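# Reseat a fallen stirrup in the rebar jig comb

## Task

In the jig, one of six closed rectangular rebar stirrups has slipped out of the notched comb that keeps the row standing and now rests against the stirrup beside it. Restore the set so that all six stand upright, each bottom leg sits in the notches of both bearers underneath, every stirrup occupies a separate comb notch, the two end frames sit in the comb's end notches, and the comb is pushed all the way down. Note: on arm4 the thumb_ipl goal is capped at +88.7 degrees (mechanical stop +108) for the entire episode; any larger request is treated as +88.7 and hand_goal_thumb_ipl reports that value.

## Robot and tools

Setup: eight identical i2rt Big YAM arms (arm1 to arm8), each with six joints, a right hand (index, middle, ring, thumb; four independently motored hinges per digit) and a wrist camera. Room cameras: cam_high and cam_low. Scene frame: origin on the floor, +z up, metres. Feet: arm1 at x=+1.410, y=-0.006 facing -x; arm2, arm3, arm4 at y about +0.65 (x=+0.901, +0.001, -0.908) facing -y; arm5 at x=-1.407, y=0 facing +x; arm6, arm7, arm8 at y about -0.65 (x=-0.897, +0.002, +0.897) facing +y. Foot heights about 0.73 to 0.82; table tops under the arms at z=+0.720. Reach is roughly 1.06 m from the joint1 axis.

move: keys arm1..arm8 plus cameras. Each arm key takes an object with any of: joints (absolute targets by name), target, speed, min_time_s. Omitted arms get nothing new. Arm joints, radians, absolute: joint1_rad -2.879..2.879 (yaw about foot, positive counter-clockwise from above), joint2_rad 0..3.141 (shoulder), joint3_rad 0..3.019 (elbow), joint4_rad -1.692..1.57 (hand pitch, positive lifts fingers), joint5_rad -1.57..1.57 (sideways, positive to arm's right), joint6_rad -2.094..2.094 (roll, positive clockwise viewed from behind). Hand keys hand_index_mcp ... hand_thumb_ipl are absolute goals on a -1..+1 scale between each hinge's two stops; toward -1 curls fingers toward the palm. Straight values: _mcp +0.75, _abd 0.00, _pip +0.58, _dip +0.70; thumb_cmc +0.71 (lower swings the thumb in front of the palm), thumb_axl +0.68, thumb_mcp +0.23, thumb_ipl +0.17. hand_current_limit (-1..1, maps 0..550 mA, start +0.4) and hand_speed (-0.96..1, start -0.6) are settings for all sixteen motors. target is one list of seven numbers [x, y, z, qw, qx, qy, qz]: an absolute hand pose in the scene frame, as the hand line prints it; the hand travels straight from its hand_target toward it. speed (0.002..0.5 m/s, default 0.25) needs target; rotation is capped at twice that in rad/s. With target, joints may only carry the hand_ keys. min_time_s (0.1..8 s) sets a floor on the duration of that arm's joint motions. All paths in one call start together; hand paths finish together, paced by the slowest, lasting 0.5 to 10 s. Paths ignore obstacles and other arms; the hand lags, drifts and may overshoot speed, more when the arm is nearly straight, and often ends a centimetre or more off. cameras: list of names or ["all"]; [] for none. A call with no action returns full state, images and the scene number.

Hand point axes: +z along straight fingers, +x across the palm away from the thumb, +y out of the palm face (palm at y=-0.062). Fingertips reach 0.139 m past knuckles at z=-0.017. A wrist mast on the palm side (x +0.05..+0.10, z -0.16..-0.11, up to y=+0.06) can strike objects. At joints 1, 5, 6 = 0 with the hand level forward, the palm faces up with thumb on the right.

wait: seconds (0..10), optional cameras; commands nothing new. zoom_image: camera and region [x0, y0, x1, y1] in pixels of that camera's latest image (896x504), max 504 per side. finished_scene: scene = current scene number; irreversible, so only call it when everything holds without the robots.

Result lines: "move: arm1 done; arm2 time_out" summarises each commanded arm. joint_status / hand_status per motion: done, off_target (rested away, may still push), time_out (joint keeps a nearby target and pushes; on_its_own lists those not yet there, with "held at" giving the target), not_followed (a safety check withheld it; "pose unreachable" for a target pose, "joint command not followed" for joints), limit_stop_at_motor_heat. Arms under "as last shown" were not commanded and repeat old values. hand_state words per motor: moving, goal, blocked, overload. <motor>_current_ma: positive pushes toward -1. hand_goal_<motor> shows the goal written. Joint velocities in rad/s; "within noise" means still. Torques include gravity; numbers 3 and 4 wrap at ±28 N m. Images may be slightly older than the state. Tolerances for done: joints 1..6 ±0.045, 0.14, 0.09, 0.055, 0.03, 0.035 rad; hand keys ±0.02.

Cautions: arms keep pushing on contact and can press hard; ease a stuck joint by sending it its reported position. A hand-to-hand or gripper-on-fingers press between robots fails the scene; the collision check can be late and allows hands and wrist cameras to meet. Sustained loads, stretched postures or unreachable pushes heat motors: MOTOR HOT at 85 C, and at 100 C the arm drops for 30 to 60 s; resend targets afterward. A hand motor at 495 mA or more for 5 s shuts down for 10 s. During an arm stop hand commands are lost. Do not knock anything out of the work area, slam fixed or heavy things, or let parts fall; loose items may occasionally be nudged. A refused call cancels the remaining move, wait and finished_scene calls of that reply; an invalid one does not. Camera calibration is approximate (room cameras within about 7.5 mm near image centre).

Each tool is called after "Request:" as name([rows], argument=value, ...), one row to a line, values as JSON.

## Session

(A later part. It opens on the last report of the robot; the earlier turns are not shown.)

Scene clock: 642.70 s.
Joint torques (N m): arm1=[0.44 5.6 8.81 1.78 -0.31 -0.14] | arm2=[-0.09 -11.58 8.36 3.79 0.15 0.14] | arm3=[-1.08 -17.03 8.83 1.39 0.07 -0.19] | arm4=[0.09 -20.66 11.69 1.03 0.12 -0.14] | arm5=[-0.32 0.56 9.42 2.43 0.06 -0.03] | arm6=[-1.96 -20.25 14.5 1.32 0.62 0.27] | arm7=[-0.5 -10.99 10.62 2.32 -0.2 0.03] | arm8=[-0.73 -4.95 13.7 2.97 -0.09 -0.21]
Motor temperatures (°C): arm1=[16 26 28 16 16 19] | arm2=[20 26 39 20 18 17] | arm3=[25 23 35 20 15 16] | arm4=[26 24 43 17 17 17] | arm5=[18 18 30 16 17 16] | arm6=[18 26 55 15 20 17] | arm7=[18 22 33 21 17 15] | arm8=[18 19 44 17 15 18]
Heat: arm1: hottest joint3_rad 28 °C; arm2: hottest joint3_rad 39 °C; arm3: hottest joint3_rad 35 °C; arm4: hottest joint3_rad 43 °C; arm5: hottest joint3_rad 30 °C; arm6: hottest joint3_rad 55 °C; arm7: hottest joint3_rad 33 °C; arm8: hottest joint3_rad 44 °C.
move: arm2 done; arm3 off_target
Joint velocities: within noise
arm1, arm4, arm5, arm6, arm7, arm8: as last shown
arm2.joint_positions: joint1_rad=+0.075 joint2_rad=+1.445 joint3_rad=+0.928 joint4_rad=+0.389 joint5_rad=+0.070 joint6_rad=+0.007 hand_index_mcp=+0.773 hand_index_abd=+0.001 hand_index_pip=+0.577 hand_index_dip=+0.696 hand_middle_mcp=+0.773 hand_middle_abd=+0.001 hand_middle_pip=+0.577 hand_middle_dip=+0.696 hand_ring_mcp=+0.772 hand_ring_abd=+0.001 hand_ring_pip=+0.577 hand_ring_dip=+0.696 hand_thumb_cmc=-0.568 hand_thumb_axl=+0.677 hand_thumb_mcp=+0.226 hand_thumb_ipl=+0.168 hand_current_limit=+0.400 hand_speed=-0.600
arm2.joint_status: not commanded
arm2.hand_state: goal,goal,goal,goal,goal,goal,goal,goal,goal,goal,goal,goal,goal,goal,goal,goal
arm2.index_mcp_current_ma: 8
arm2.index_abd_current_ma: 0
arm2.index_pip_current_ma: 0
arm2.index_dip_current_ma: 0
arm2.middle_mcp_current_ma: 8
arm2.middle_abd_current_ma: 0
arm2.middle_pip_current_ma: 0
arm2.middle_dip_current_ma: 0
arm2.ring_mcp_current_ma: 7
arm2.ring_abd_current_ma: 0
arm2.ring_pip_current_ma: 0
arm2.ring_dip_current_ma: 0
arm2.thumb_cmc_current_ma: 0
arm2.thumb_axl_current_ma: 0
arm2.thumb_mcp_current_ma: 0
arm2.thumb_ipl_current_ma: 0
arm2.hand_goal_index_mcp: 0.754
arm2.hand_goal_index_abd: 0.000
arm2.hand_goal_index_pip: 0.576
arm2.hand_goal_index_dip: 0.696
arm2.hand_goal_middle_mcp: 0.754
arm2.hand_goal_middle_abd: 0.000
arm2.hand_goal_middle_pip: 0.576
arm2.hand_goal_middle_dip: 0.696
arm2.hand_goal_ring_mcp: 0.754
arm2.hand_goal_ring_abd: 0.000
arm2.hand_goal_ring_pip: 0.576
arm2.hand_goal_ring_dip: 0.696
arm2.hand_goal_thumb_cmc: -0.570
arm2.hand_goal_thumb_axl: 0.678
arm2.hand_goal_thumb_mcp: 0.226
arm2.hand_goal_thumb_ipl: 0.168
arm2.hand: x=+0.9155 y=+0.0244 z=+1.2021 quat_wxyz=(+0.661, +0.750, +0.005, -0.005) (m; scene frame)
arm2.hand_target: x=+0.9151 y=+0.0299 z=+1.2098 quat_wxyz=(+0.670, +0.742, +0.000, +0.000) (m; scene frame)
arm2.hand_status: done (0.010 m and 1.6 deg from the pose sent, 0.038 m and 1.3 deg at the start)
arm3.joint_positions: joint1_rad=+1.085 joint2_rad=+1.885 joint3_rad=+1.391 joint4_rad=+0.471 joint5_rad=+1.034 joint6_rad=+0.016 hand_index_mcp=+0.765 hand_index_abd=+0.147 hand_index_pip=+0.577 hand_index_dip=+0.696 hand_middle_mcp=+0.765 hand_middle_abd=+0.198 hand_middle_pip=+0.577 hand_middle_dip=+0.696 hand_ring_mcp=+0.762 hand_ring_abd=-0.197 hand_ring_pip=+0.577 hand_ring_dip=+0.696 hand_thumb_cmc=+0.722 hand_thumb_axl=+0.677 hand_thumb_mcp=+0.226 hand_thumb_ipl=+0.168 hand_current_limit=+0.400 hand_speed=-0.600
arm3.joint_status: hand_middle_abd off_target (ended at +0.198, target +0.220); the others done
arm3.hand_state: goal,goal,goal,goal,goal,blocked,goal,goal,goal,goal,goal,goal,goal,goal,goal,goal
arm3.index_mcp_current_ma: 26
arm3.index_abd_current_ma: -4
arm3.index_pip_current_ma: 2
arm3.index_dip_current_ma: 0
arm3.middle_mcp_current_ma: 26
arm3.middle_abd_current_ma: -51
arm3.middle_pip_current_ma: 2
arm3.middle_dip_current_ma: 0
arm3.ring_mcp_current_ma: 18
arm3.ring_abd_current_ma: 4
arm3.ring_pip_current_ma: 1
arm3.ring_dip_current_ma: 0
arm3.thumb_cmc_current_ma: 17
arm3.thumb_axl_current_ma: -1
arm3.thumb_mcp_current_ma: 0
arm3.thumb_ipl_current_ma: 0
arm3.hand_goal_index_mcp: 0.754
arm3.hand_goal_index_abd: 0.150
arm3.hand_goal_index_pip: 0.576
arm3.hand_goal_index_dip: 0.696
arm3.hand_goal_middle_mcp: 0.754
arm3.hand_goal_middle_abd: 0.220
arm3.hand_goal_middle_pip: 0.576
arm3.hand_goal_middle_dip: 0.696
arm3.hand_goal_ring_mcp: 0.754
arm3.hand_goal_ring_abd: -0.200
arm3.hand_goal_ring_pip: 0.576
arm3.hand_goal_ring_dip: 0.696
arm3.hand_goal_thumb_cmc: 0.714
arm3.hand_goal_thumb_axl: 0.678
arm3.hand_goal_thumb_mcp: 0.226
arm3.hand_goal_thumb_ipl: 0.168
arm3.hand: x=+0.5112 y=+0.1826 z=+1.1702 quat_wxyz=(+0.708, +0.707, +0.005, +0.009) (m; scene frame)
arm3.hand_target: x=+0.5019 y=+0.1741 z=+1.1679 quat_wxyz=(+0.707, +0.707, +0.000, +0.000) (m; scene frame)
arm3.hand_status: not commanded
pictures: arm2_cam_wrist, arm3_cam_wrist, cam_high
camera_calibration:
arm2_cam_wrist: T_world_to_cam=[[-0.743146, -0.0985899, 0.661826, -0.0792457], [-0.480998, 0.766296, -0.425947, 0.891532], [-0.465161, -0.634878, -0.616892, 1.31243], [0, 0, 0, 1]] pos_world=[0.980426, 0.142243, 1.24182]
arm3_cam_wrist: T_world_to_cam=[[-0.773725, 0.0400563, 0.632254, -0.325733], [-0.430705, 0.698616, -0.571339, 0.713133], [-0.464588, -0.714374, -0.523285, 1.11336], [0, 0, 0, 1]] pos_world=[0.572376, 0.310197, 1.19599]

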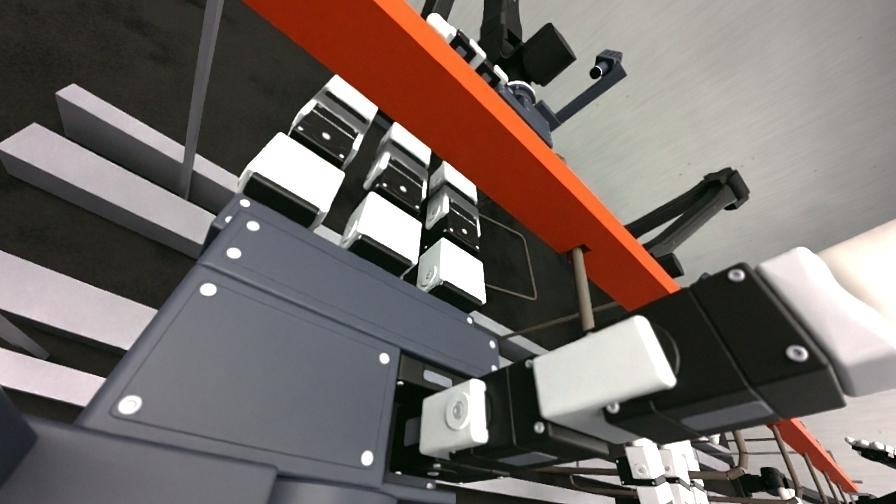

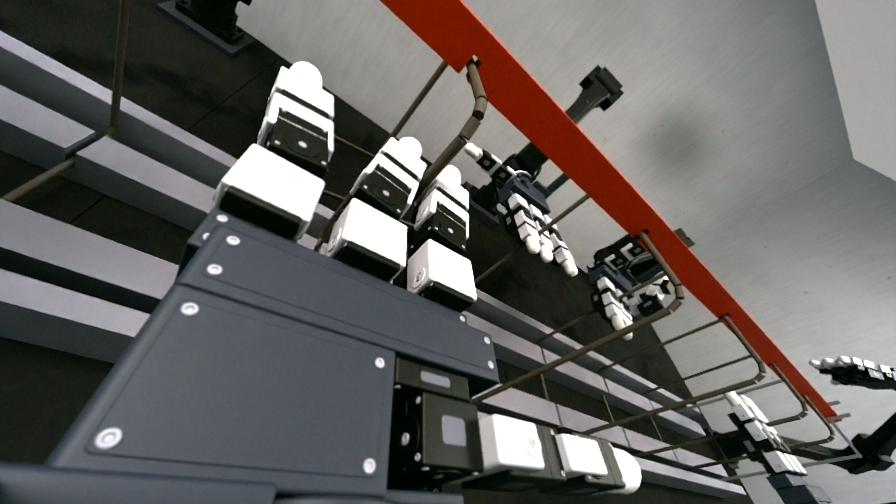

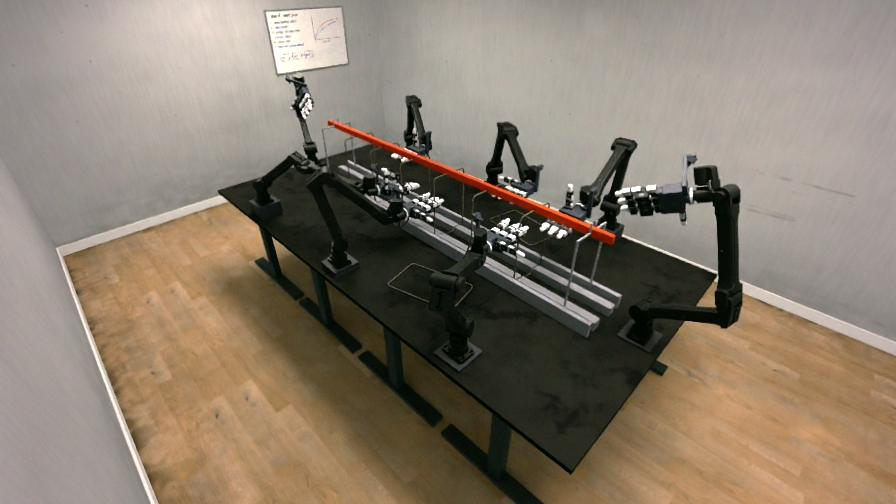

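Request:
move(arm2={"target":[0.915,0.25,1.21,0.67,0.742,0,0],"speed":0.15}, arm3={"joints":{"hand_index_abd":0.3,"hand_middle_abd":-0.02}}, arm4={"joints":{"hand_index_abd":0.15,"hand_middle_abd":-0.12}}, arm6={"joints":{"hand_index_abd":0.15,"hand_middle_abd":-0.12}}, arm7={"joints":{"hand_index_abd":0.18,"hand_middle_abd":-0.1}}, arm8={"joints":{"hand_index_abd":0.15,"hand_middle_abd":-0.12}}, cameras=["cam_high","cam_low","arm3_cam_wrist","arm4_cam_wrist","arm6_cam_wrist","arm7_cam_wrist","arm8_cam_wrist"])

Scene clock: 646.07 s.
Joint torques (N m): arm1=[0.62 5.95 8.88 1.5 -0.33 -0.16] | arm2=[0.97 -3.08 9.02 2.59 0.15 0.14] | arm3=[-0.79 -17.03 8.83 1.37 0.05 -0.18] | arm4=[0.15 -20.37 11.59 1.25 0.09 -0.05] | arm5=[-0.38 0.56 9.43 2.44 0.06 -0.03] | arm6=[-1.96 -20.19 14.49 1.32 0.68 0.27] | arm7=[-0.62 -10.75 10.62 2.29 -0.2 0.02] | arm8=[-0.38 -4.78 13.65 3.03 -0.08 -0.21]
Motor temperatures (°C): arm1=[16 26 28 16 16 19] | arm2=[20 26 39 20 18 17] | arm3=[25 23 34 20 15 16] | arm4=[26 24 43 17 17 17] | arm5=[18 18 30 16 17 16] | arm6=[18 26 55 15 20 17] | arm7=[18 22 33 21 17 15] | arm8=[18 19 44 17 15 18]
Heat: arm1: hottest joint3_rad 28 °C; arm2: hottest joint3_rad 39 °C; arm3: hottest joint3_rad 34 °C; arm4: hottest joint3_rad 43 °C; arm5: hottest joint3_rad 30 °C; arm6: hottest joint3_rad 55 °C; arm7: hottest joint3_rad 33 °C; arm8: hottest joint3_rad 44 °C.
move: arm2 done; arm3 done; arm4 done; arm6 done; arm7 done; arm8 done
Joint velocities: within noise
arm1, arm5: as last shown
arm2.joint_positions: joint1_rad=+0.134 joint2_rad=+0.733 joint3_rad=+0.459 joint4_rad=+0.180 joint5_rad=+0.143 joint6_rad=+0.015 hand_index_mcp=+0.773 hand_index_abd=+0.001 hand_index_pip=+0.577 hand_index_dip=+0.696 hand_middle_mcp=+0.773 hand_middle_abd=+0.001 hand_middle_pip=+0.577 hand_middle_dip=+0.696 hand_ring_mcp=+0.772 hand_ring_abd=+0.001 hand_ring_pip=+0.577 hand_ring_dip=+0.696 hand_thumb_cmc=-0.568 hand_thumb_axl=+0.677 hand_thumb_mcp=+0.226 hand_thumb_ipl=+0.168 hand_current_limit=+0.400 hand_speed=-0.600
arm2.joint_status: not commanded
arm2.hand_state: goal,goal,goal,goal,goal,goal,goal,goal,goal,goal,goal,goal,goal,goal,goal,goal
arm2.index_mcp_current_ma: 8
arm2.index_abd_current_ma: 0
arm2.index_pip_current_ma: 0
arm2.index_dip_current_ma: 0
arm2.middle_mcp_current_ma: 8
arm2.middle_abd_current_ma: 0
arm2.middle_pip_current_ma: 0
arm2.middle_dip_current_ma: 0
arm2.ring_mcp_current_ma: 7
arm2.ring_abd_current_ma: 0
arm2.ring_pip_current_ma: 0
arm2.ring_dip_current_ma: 0
arm2.thumb_cmc_current_ma: 0
arm2.thumb_axl_current_ma: 0
arm2.thumb_mcp_current_ma: 0
arm2.thumb_ipl_current_ma: 0
arm2.hand_goal_index_mcp: 0.754
arm2.hand_goal_index_abd: 0.000
arm2.hand_goal_index_pip: 0.576
arm2.hand_goal_index_dip: 0.696
arm2.hand_goal_middle_mcp: 0.754
arm2.hand_goal_middle_abd: 0.000
arm2.hand_goal_middle_pip: 0.576
arm2.hand_goal_middle_dip: 0.696
arm2.hand_goal_ring_mcp: 0.754
arm2.hand_goal_ring_abd: 0.000
arm2.hand_goal_ring_pip: 0.576
arm2.hand_goal_ring_dip: 0.696
arm2.hand_goal_thumb_cmc: -0.570
arm2.hand_goal_thumb_axl: 0.678
arm2.hand_goal_thumb_mcp: 0.226
arm2.hand_goal_thumb_ipl: 0.168
arm2.hand: x=+0.9106 y=+0.2479 z=+1.2157 quat_wxyz=(+0.674, +0.739, -0.001, -0.008) (m; scene frame)
arm2.hand_target: x=+0.9149 y=+0.2499 z=+1.2100 quat_wxyz=(+0.670, +0.742, +0.000, +0.000) (m; scene frame)
arm2.hand_status: done (0.007 m and 1.1 deg from the pose sent, 0.226 m and 1.6 deg at the start)
arm3.joint_positions: joint1_rad=+1.082 joint2_rad=+1.885 joint3_rad=+1.391 joint4_rad=+0.471 joint5_rad=+1.034 joint6_rad=+0.016 hand_index_mcp=+0.765 hand_index_abd=+0.297 hand_index_pip=+0.577 hand_index_dip=+0.696 hand_middle_mcp=+0.765 hand_middle_abd=-0.017 hand_middle_pip=+0.577 hand_middle_dip=+0.696 hand_ring_mcp=+0.762 hand_ring_abd=-0.197 hand_ring_pip=+0.577 hand_ring_dip=+0.696 hand_thumb_cmc=+0.722 hand_thumb_axl=+0.677 hand_thumb_mcp=+0.226 hand_thumb_ipl=+0.168 hand_current_limit=+0.400 hand_speed=-0.600
arm3.joint_status: all done
arm3.hand_state: goal,goal,goal,goal,goal,goal,goal,goal,goal,goal,goal,goal,goal,goal,goal,goal
arm3.index_mcp_current_ma: 26
arm3.index_abd_current_ma: -4
arm3.index_pip_current_ma: 2
arm3.index_dip_current_ma: 0
arm3.middle_mcp_current_ma: 26
arm3.middle_abd_current_ma: 5
arm3.middle_pip_current_ma: 2
arm3.middle_dip_current_ma: 0
arm3.ring_mcp_current_ma: 18
arm3.ring_abd_current_ma: 4
arm3.ring_pip_current_ma: 1
arm3.ring_dip_current_ma: 0
arm3.thumb_cmc_current_ma: 17
arm3.thumb_axl_current_ma: -1
arm3.thumb_mcp_current_ma: 0
arm3.thumb_ipl_current_ma: 0
arm3.hand_goal_index_mcp: 0.754
arm3.hand_goal_index_abd: 0.300
arm3.hand_goal_index_pip: 0.576
arm3.hand_goal_index_dip: 0.696
arm3.hand_goal_middle_mcp: 0.754
arm3.hand_goal_middle_abd: -0.020
arm3.hand_goal_middle_pip: 0.576
arm3.hand_goal_middle_dip: 0.696
arm3.hand_goal_ring_mcp: 0.754
arm3.hand_goal_ring_abd: -0.200
arm3.hand_goal_ring_pip: 0.576
arm3.hand_goal_ring_dip: 0.696
arm3.hand_goal_thumb_cmc: 0.714
arm3.hand_goal_thumb_axl: 0.678
arm3.hand_goal_thumb_mcp: 0.226
arm3.hand_goal_thumb_ipl: 0.168
arm3.hand: x=+0.5097 y=+0.1811 z=+1.1702 quat_wxyz=(+0.708, +0.707, +0.003, +0.008) (m; scene frame)
arm3.hand_target: x=+0.5020 y=+0.1742 z=+1.1679 quat_wxyz=(+0.707, +0.707, +0.000, +0.000) (m; scene frame)
arm3.hand_status: not commanded
arm4.joint_positions: joint1_rad=+1.097 joint2_rad=+1.908 joint3_rad=+1.321 joint4_rad=+0.585 joint5_rad=+1.087 joint6_rad=-0.010 hand_index_mcp=+0.761 hand_index_abd=+0.146 hand_index_pip=+0.578 hand_index_dip=+0.697 hand_middle_mcp=+0.761 hand_middle_abd=-0.117 hand_middle_pip=+0.576 hand_middle_dip=+0.697 hand_ring_mcp=+0.761 hand_ring_abd=-0.197 hand_ring_pip=+0.577 hand_ring_dip=+0.696 hand_thumb_cmc=-0.567 hand_thumb_axl=+0.677 hand_thumb_mcp=+0.226 hand_thumb_ipl=+0.168 hand_current_limit=+0.400 hand_speed=-0.600
arm4.joint_status: all done
arm4.hand_state: goal,goal,goal,goal,goal,goal,goal,goal,goal,goal,goal,goal,goal,goal,goal,goal
arm4.index_mcp_current_ma: 30
arm4.index_abd_current_ma: -11
arm4.index_pip_current_ma: 8
arm4.index_dip_current_ma: 3
arm4.middle_mcp_current_ma: 27
arm4.middle_abd_current_ma: 10
arm4.middle_pip_current_ma: 1
arm4.middle_dip_current_ma: 2
arm4.ring_mcp_current_ma: 29
arm4.ring_abd_current_ma: 9
arm4.ring_pip_current_ma: 2
arm4.ring_dip_current_ma: 0
arm4.thumb_cmc_current_ma: 9
arm4.thumb_axl_current_ma: -3
arm4.thumb_mcp_current_ma: -1
arm4.thumb_ipl_current_ma: -1
arm4.hand_goal_index_mcp: 0.754
arm4.hand_goal_index_abd: 0.150
arm4.hand_goal_index_pip: 0.576
arm4.hand_goal_index_dip: 0.696
arm4.hand_goal_middle_mcp: 0.754
arm4.hand_goal_middle_abd: -0.120
arm4.hand_goal_middle_pip: 0.576
arm4.hand_goal_middle_dip: 0.696
arm4.hand_goal_ring_mcp: 0.754
arm4.hand_goal_ring_abd: -0.200
arm4.hand_goal_ring_pip: 0.576
arm4.hand_goal_ring_dip: 0.696
arm4.hand_goal_thumb_cmc: -0.570
arm4.hand_goal_thumb_axl: 0.678
arm4.hand_goal_thumb_mcp: 0.226
arm4.hand_goal_thumb_ipl: 0.168
arm4.hand: x=-0.4039 y=+0.1881 z=+1.1522 quat_wxyz=(+0.704, +0.710, -0.003, -0.006) (m; scene frame)
arm4.hand_target: x=-0.3871 y=+0.1908 z=+1.1607 quat_wxyz=(+0.707, +0.707, +0.000, +0.000) (m; scene frame)
arm4.hand_status: not commanded
arm6.joint_positions: joint1_rad=-1.102 joint2_rad=+2.511 joint3_rad=+2.271 joint4_rad=+0.223 joint5_rad=-0.698 joint6_rad=-0.023 hand_index_mcp=+0.761 hand_index_abd=+0.147 hand_index_pip=+0.579 hand_index_dip=+0.696 hand_middle_mcp=+0.767 hand_middle_abd=-0.115 hand_middle_pip=+0.579 hand_middle_dip=+0.696 hand_ring_mcp=-0.499 hand_ring_abd=-0.201 hand_ring_pip=-0.199 hand_ring_dip=+0.696 hand_thumb_cmc=-0.571 hand_thumb_axl=+0.677 hand_thumb_mcp=+0.226 hand_thumb_ipl=+0.168 hand_current_limit=+0.400 hand_speed=-0.600
arm6.joint_status: all done
arm6.hand_state: goal,goal,goal,goal,goal,goal,goal,goal,goal,goal,goal,goal,goal,goal,goal,goal
arm6.index_mcp_current_ma: 1
arm6.index_abd_current_ma: 0
arm6.index_pip_current_ma: 0
arm6.index_dip_current_ma: 0
arm6.middle_mcp_current_ma: 4
arm6.middle_abd_current_ma: 0
arm6.middle_pip_current_ma: 0
arm6.middle_dip_current_ma: 0
arm6.ring_mcp_current_ma: 0
arm6.ring_abd_current_ma: 0
arm6.ring_pip_current_ma: 0
arm6.ring_dip_current_ma: 0
arm6.thumb_cmc_current_ma: 0
arm6.thumb_axl_current_ma: 0
arm6.thumb_mcp_current_ma: 0
arm6.thumb_ipl_current_ma: 0
arm6.hand_goal_index_mcp: 0.754
arm6.hand_goal_index_abd: 0.150
arm6.hand_goal_index_pip: 0.576
arm6.hand_goal_index_dip: 0.696
arm6.hand_goal_middle_mcp: 0.754
arm6.hand_goal_middle_abd: -0.120
arm6.hand_goal_middle_pip: 0.576
arm6.hand_goal_middle_dip: 0.696
arm6.hand_goal_ring_mcp: -0.500
arm6.hand_goal_ring_abd: -0.200
arm6.hand_goal_ring_pip: -0.200
arm6.hand_goal_ring_dip: 0.696
arm6.hand_goal_thumb_cmc: -0.570
arm6.hand_goal_thumb_axl: 0.678
arm6.hand_goal_thumb_mcp: 0.226
arm6.hand_goal_thumb_ipl: 0.168
arm6.hand: x=-0.0878 y=-0.1270 z=+1.0971 quat_wxyz=(+0.135, +0.138, +0.697, +0.690) (m; scene frame)
arm6.hand_target: x=-0.0624 y=-0.1490 z=+1.0956 quat_wxyz=(+0.153, +0.154, +0.690, +0.690) (m; scene frame)
arm6.hand_status: not commanded
arm7.joint_positions: joint1_rad=-0.497 joint2_rad=+1.345 joint3_rad=+0.560 joint4_rad=+0.804 joint5_rad=-0.531 joint6_rad=+0.010 hand_index_mcp=+0.768 hand_index_abd=+0.177 hand_index_pip=+0.578 hand_index_dip=+0.696 hand_middle_mcp=+0.770 hand_middle_abd=-0.096 hand_middle_pip=+0.579 hand_middle_dip=+0.696 hand_ring_mcp=+0.761 hand_ring_abd=-0.200 hand_ring_pip=+0.577 hand_ring_dip=+0.696 hand_thumb_cmc=+0.720 hand_thumb_axl=+0.677 hand_thumb_mcp=+0.226 hand_thumb_ipl=+0.168 hand_current_limit=+0.400 hand_speed=-0.600
arm7.joint_status: all done
arm7.hand_state: goal,goal,goal,goal,goal,goal,goal,goal,goal,goal,goal,goal,goal,goal,goal,goal
arm7.index_mcp_current_ma: 60
arm7.index_abd_current_ma: -9
arm7.index_pip_current_ma: 8
arm7.index_dip_current_ma: 0
arm7.middle_mcp_current_ma: 72
arm7.middle_abd_current_ma: 12
arm7.middle_pip_current_ma: 11
arm7.middle_dip_current_ma: -1
arm7.ring_mcp_current_ma: 28
arm7.ring_abd_current_ma: -1
arm7.ring_pip_current_ma: 3
arm7.ring_dip_current_ma: 0
arm7.thumb_cmc_current_ma: 26
arm7.thumb_axl_current_ma: -3
arm7.thumb_mcp_current_ma: -1
arm7.thumb_ipl_current_ma: -1
arm7.hand_goal_index_mcp: 0.754
arm7.hand_goal_index_abd: 0.180
arm7.hand_goal_index_pip: 0.576
arm7.hand_goal_index_dip: 0.696
arm7.hand_goal_middle_mcp: 0.754
arm7.hand_goal_middle_abd: -0.100
arm7.hand_goal_middle_pip: 0.576
arm7.hand_goal_middle_dip: 0.696
arm7.hand_goal_ring_mcp: 0.754
arm7.hand_goal_ring_abd: -0.200
arm7.hand_goal_ring_pip: 0.576
arm7.hand_goal_ring_dip: 0.696
arm7.hand_goal_thumb_cmc: 0.714
arm7.hand_goal_thumb_axl: 0.678
arm7.hand_goal_thumb_mcp: 0.226
arm7.hand_goal_thumb_ipl: 0.168
arm7.hand: x=+0.2047 y=-0.1884 z=+1.0959 quat_wxyz=(-0.002, +0.003, +0.697, +0.718) (m; scene frame)
arm7.hand_target: x=+0.2059 y=-0.1883 z=+1.1090 quat_wxyz=(+0.000, +0.000, +0.688, +0.725) (m; scene frame)
arm7.hand_status: not commanded
arm8.joint_positions: joint1_rad=+0.411 joint2_rad=+0.957 joint3_rad=+0.597 joint4_rad=+0.357 joint5_rad=+0.419 joint6_rad=-0.013 hand_index_mcp=+0.763 hand_index_abd=+0.147 hand_index_pip=+0.577 hand_index_dip=+0.696 hand_middle_mcp=+0.762 hand_middle_abd=-0.117 hand_middle_pip=+0.577 hand_middle_dip=+0.696 hand_ring_mcp=+0.761 hand_ring_abd=-0.197 hand_ring_pip=+0.577 hand_ring_dip=+0.696 hand_thumb_cmc=+0.721 hand_thumb_axl=+0.677 hand_thumb_mcp=+0.225 hand_thumb_ipl=+0.168 hand_current_limit=+0.400 hand_speed=-0.600
arm8.joint_status: all done
arm8.hand_state: goal,goal,goal,goal,goal,goal,goal,goal,goal,goal,goal,goal,goal,goal,goal,goal
arm8.index_mcp_current_ma: 45
arm8.index_abd_current_ma: -12
arm8.index_pip_current_ma: 4
arm8.index_dip_current_ma: 0
arm8.middle_mcp_current_ma: 43
arm8.middle_abd_current_ma: 13
arm8.middle_pip_current_ma: 4
arm8.middle_dip_current_ma: 0
arm8.ring_mcp_current_ma: 38
arm8.ring_abd_current_ma: 14
arm8.ring_pip_current_ma: 4
arm8.ring_dip_current_ma: 0
arm8.thumb_cmc_current_ma: 33
arm8.thumb_axl_current_ma: -4
arm8.thumb_mcp_current_ma: -4
arm8.thumb_ipl_current_ma: -2
arm8.hand_goal_index_mcp: 0.754
arm8.hand_goal_index_abd: 0.150
arm8.hand_goal_index_pip: 0.576
arm8.hand_goal_index_dip: 0.696
arm8.hand_goal_middle_mcp: 0.754
arm8.hand_goal_middle_abd: -0.120
arm8.hand_goal_middle_pip: 0.576
arm8.hand_goal_middle_dip: 0.696
arm8.hand_goal_ring_mcp: 0.754
arm8.hand_goal_ring_abd: -0.200
arm8.hand_goal_ring_pip: 0.576
arm8.hand_goal_ring_dip: 0.696
arm8.hand_goal_thumb_cmc: 0.714
arm8.hand_goal_thumb_axl: 0.678
arm8.hand_goal_thumb_mcp: 0.226
arm8.hand_goal_thumb_ipl: 0.168
arm8.hand: x=+0.7941 y=-0.2051 z=+1.1632 quat_wxyz=(+0.004, -0.010, +0.706, +0.708) (m; scene frame)
arm8.hand_target: x=+0.7968 y=-0.2021 z=+1.1961 quat_wxyz=(+0.000, +0.000, +0.685, +0.728) (m; scene frame)
arm8.hand_status: not commanded
pictures: arm3_cam_wrist, arm4_cam_wrist, arm6_cam_wrist, arm7_cam_wrist, arm8_cam_wrist, cam_high, cam_low
camera_calibration:
arm3_cam_wrist: T_world_to_cam=[[-0.773643, 0.0426392, 0.632185, -0.327262], [-0.428304, 0.700074, -0.57136, 0.712127], [-0.466939, -0.712796, -0.523345, 1.1125], [0, 0, 0, 1]] pos_world=[0.57129, 0.308395, 1.19599]
arm4_cam_wrist: T_world_to_cam=[[-0.782503, 0.0391702, 0.621413, -1.01047], [-0.41271, 0.714656, -0.564745, 0.305881], [-0.466218, -0.698379, -0.543055, 0.696145], [0, 0, 0, 1]] pos_world=[-0.339903, 0.307154, 1.17871]
arm6_cam_wrist: T_world_to_cam=[[0.714663, -0.314432, 0.624811, -0.632299], [0.101704, -0.83706, -0.537574, 0.443601], [0.692035, 0.44773, -0.566237, 0.867453], [0, 0, 0, 1]] pos_world=[-0.193543, -0.215879, 1.12472]
arm7_cam_wrist: T_world_to_cam=[[0.799795, -0.011599, 0.600161, -0.791701], [0.393815, -0.744429, -0.539199, 0.318998], [0.453031, 0.667601, -0.590823, 0.800999], [0, 0, 0, 1]] pos_world=[0.144695, -0.30646, 1.1204]
arm8_cam_wrist: T_world_to_cam=[[0.774759, 0.0738617, 0.627928, -1.28882], [0.49087, -0.696222, -0.523757, 0.0358886], [0.398491, 0.714016, -0.575661, 0.625162], [0, 0, 0, 1]] pos_world=[0.731789, -0.326195, 1.18797]

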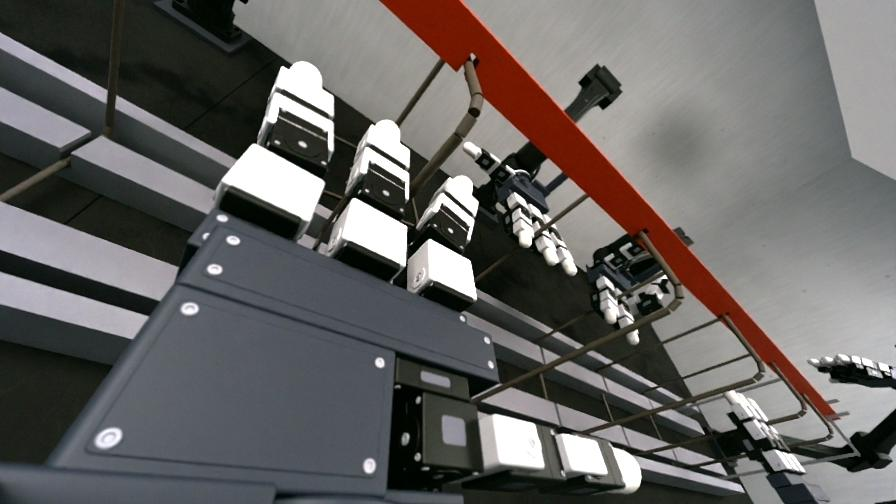

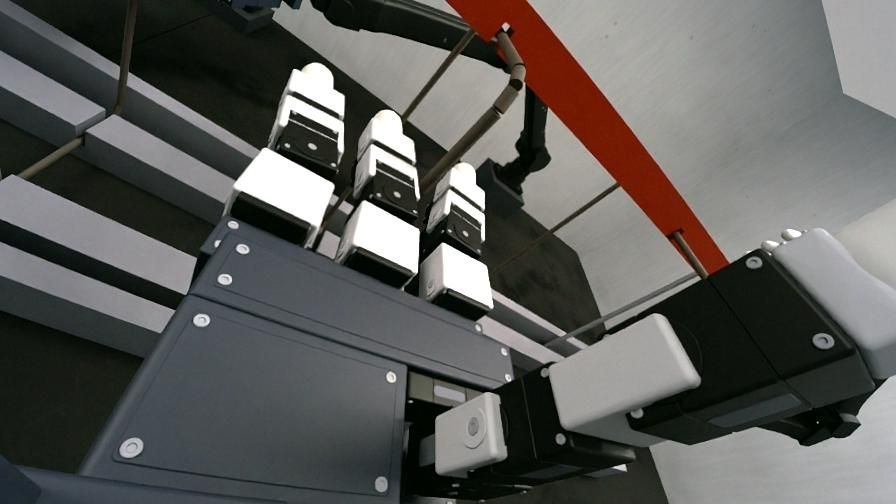

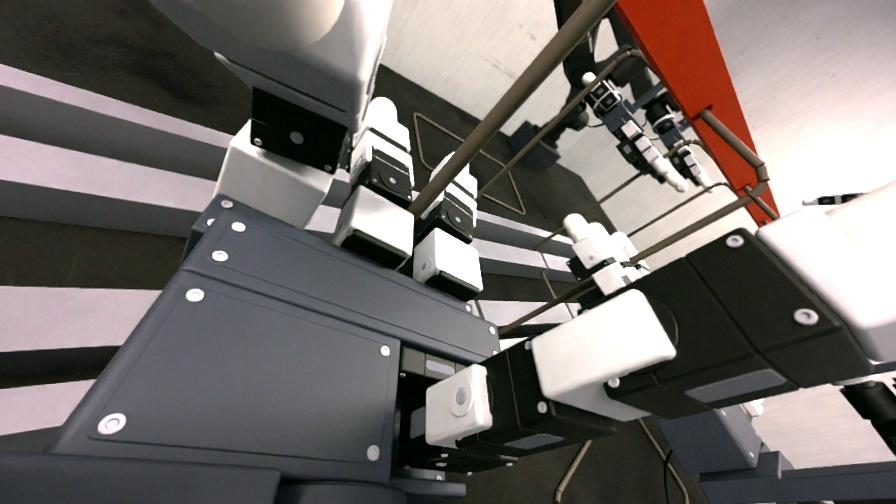

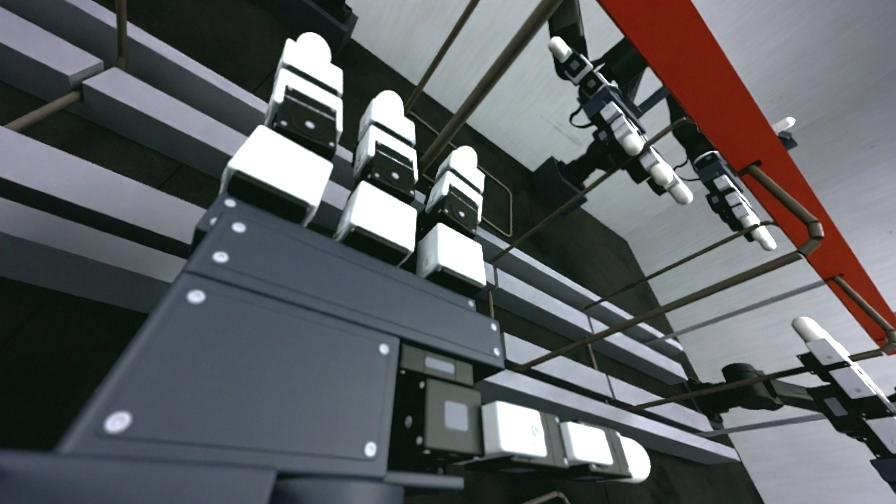

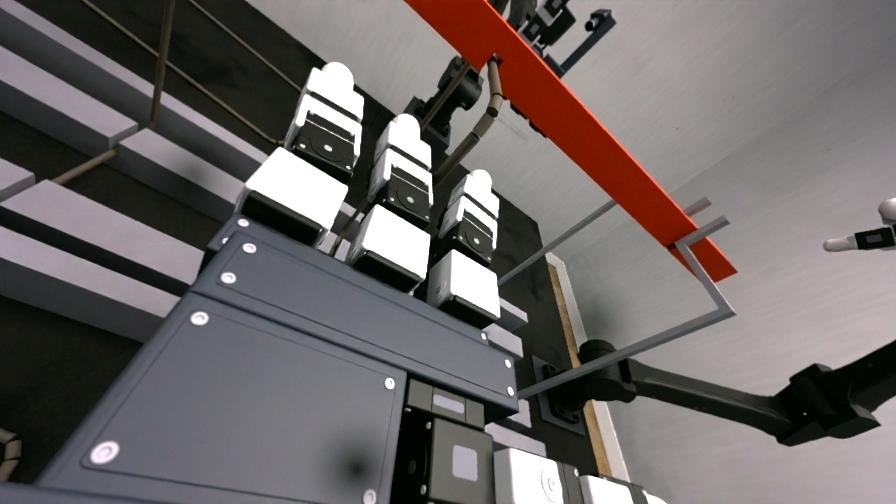

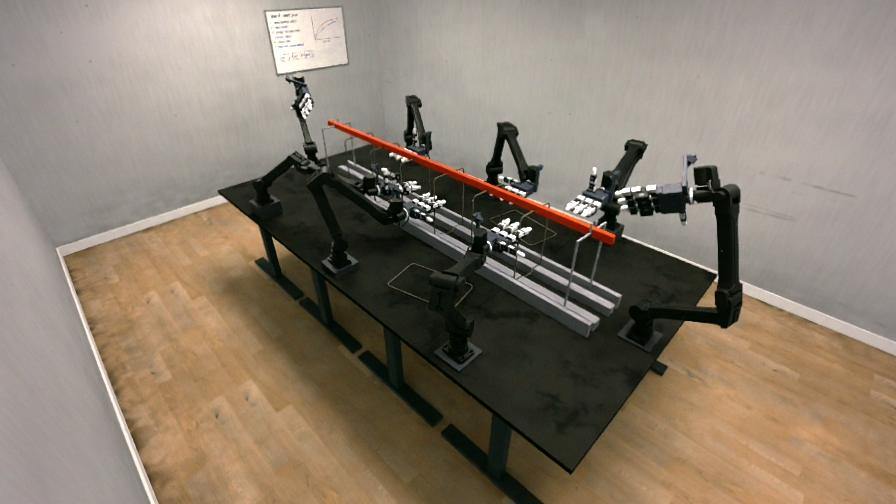

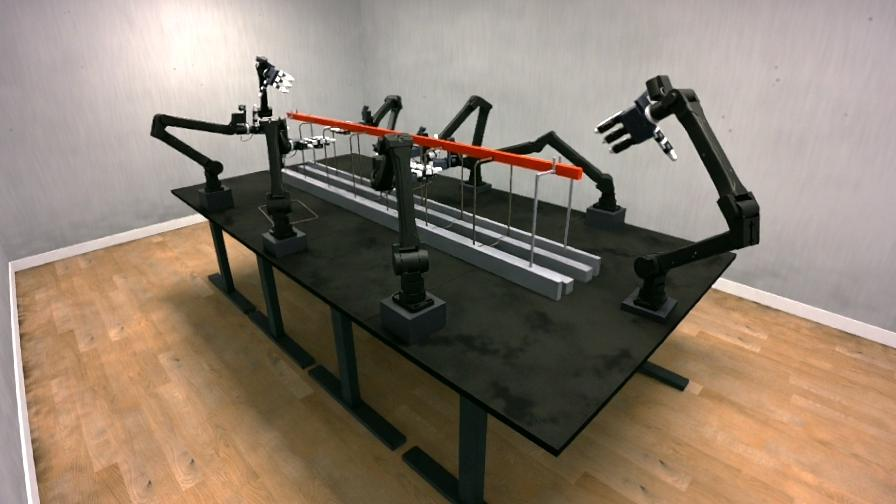

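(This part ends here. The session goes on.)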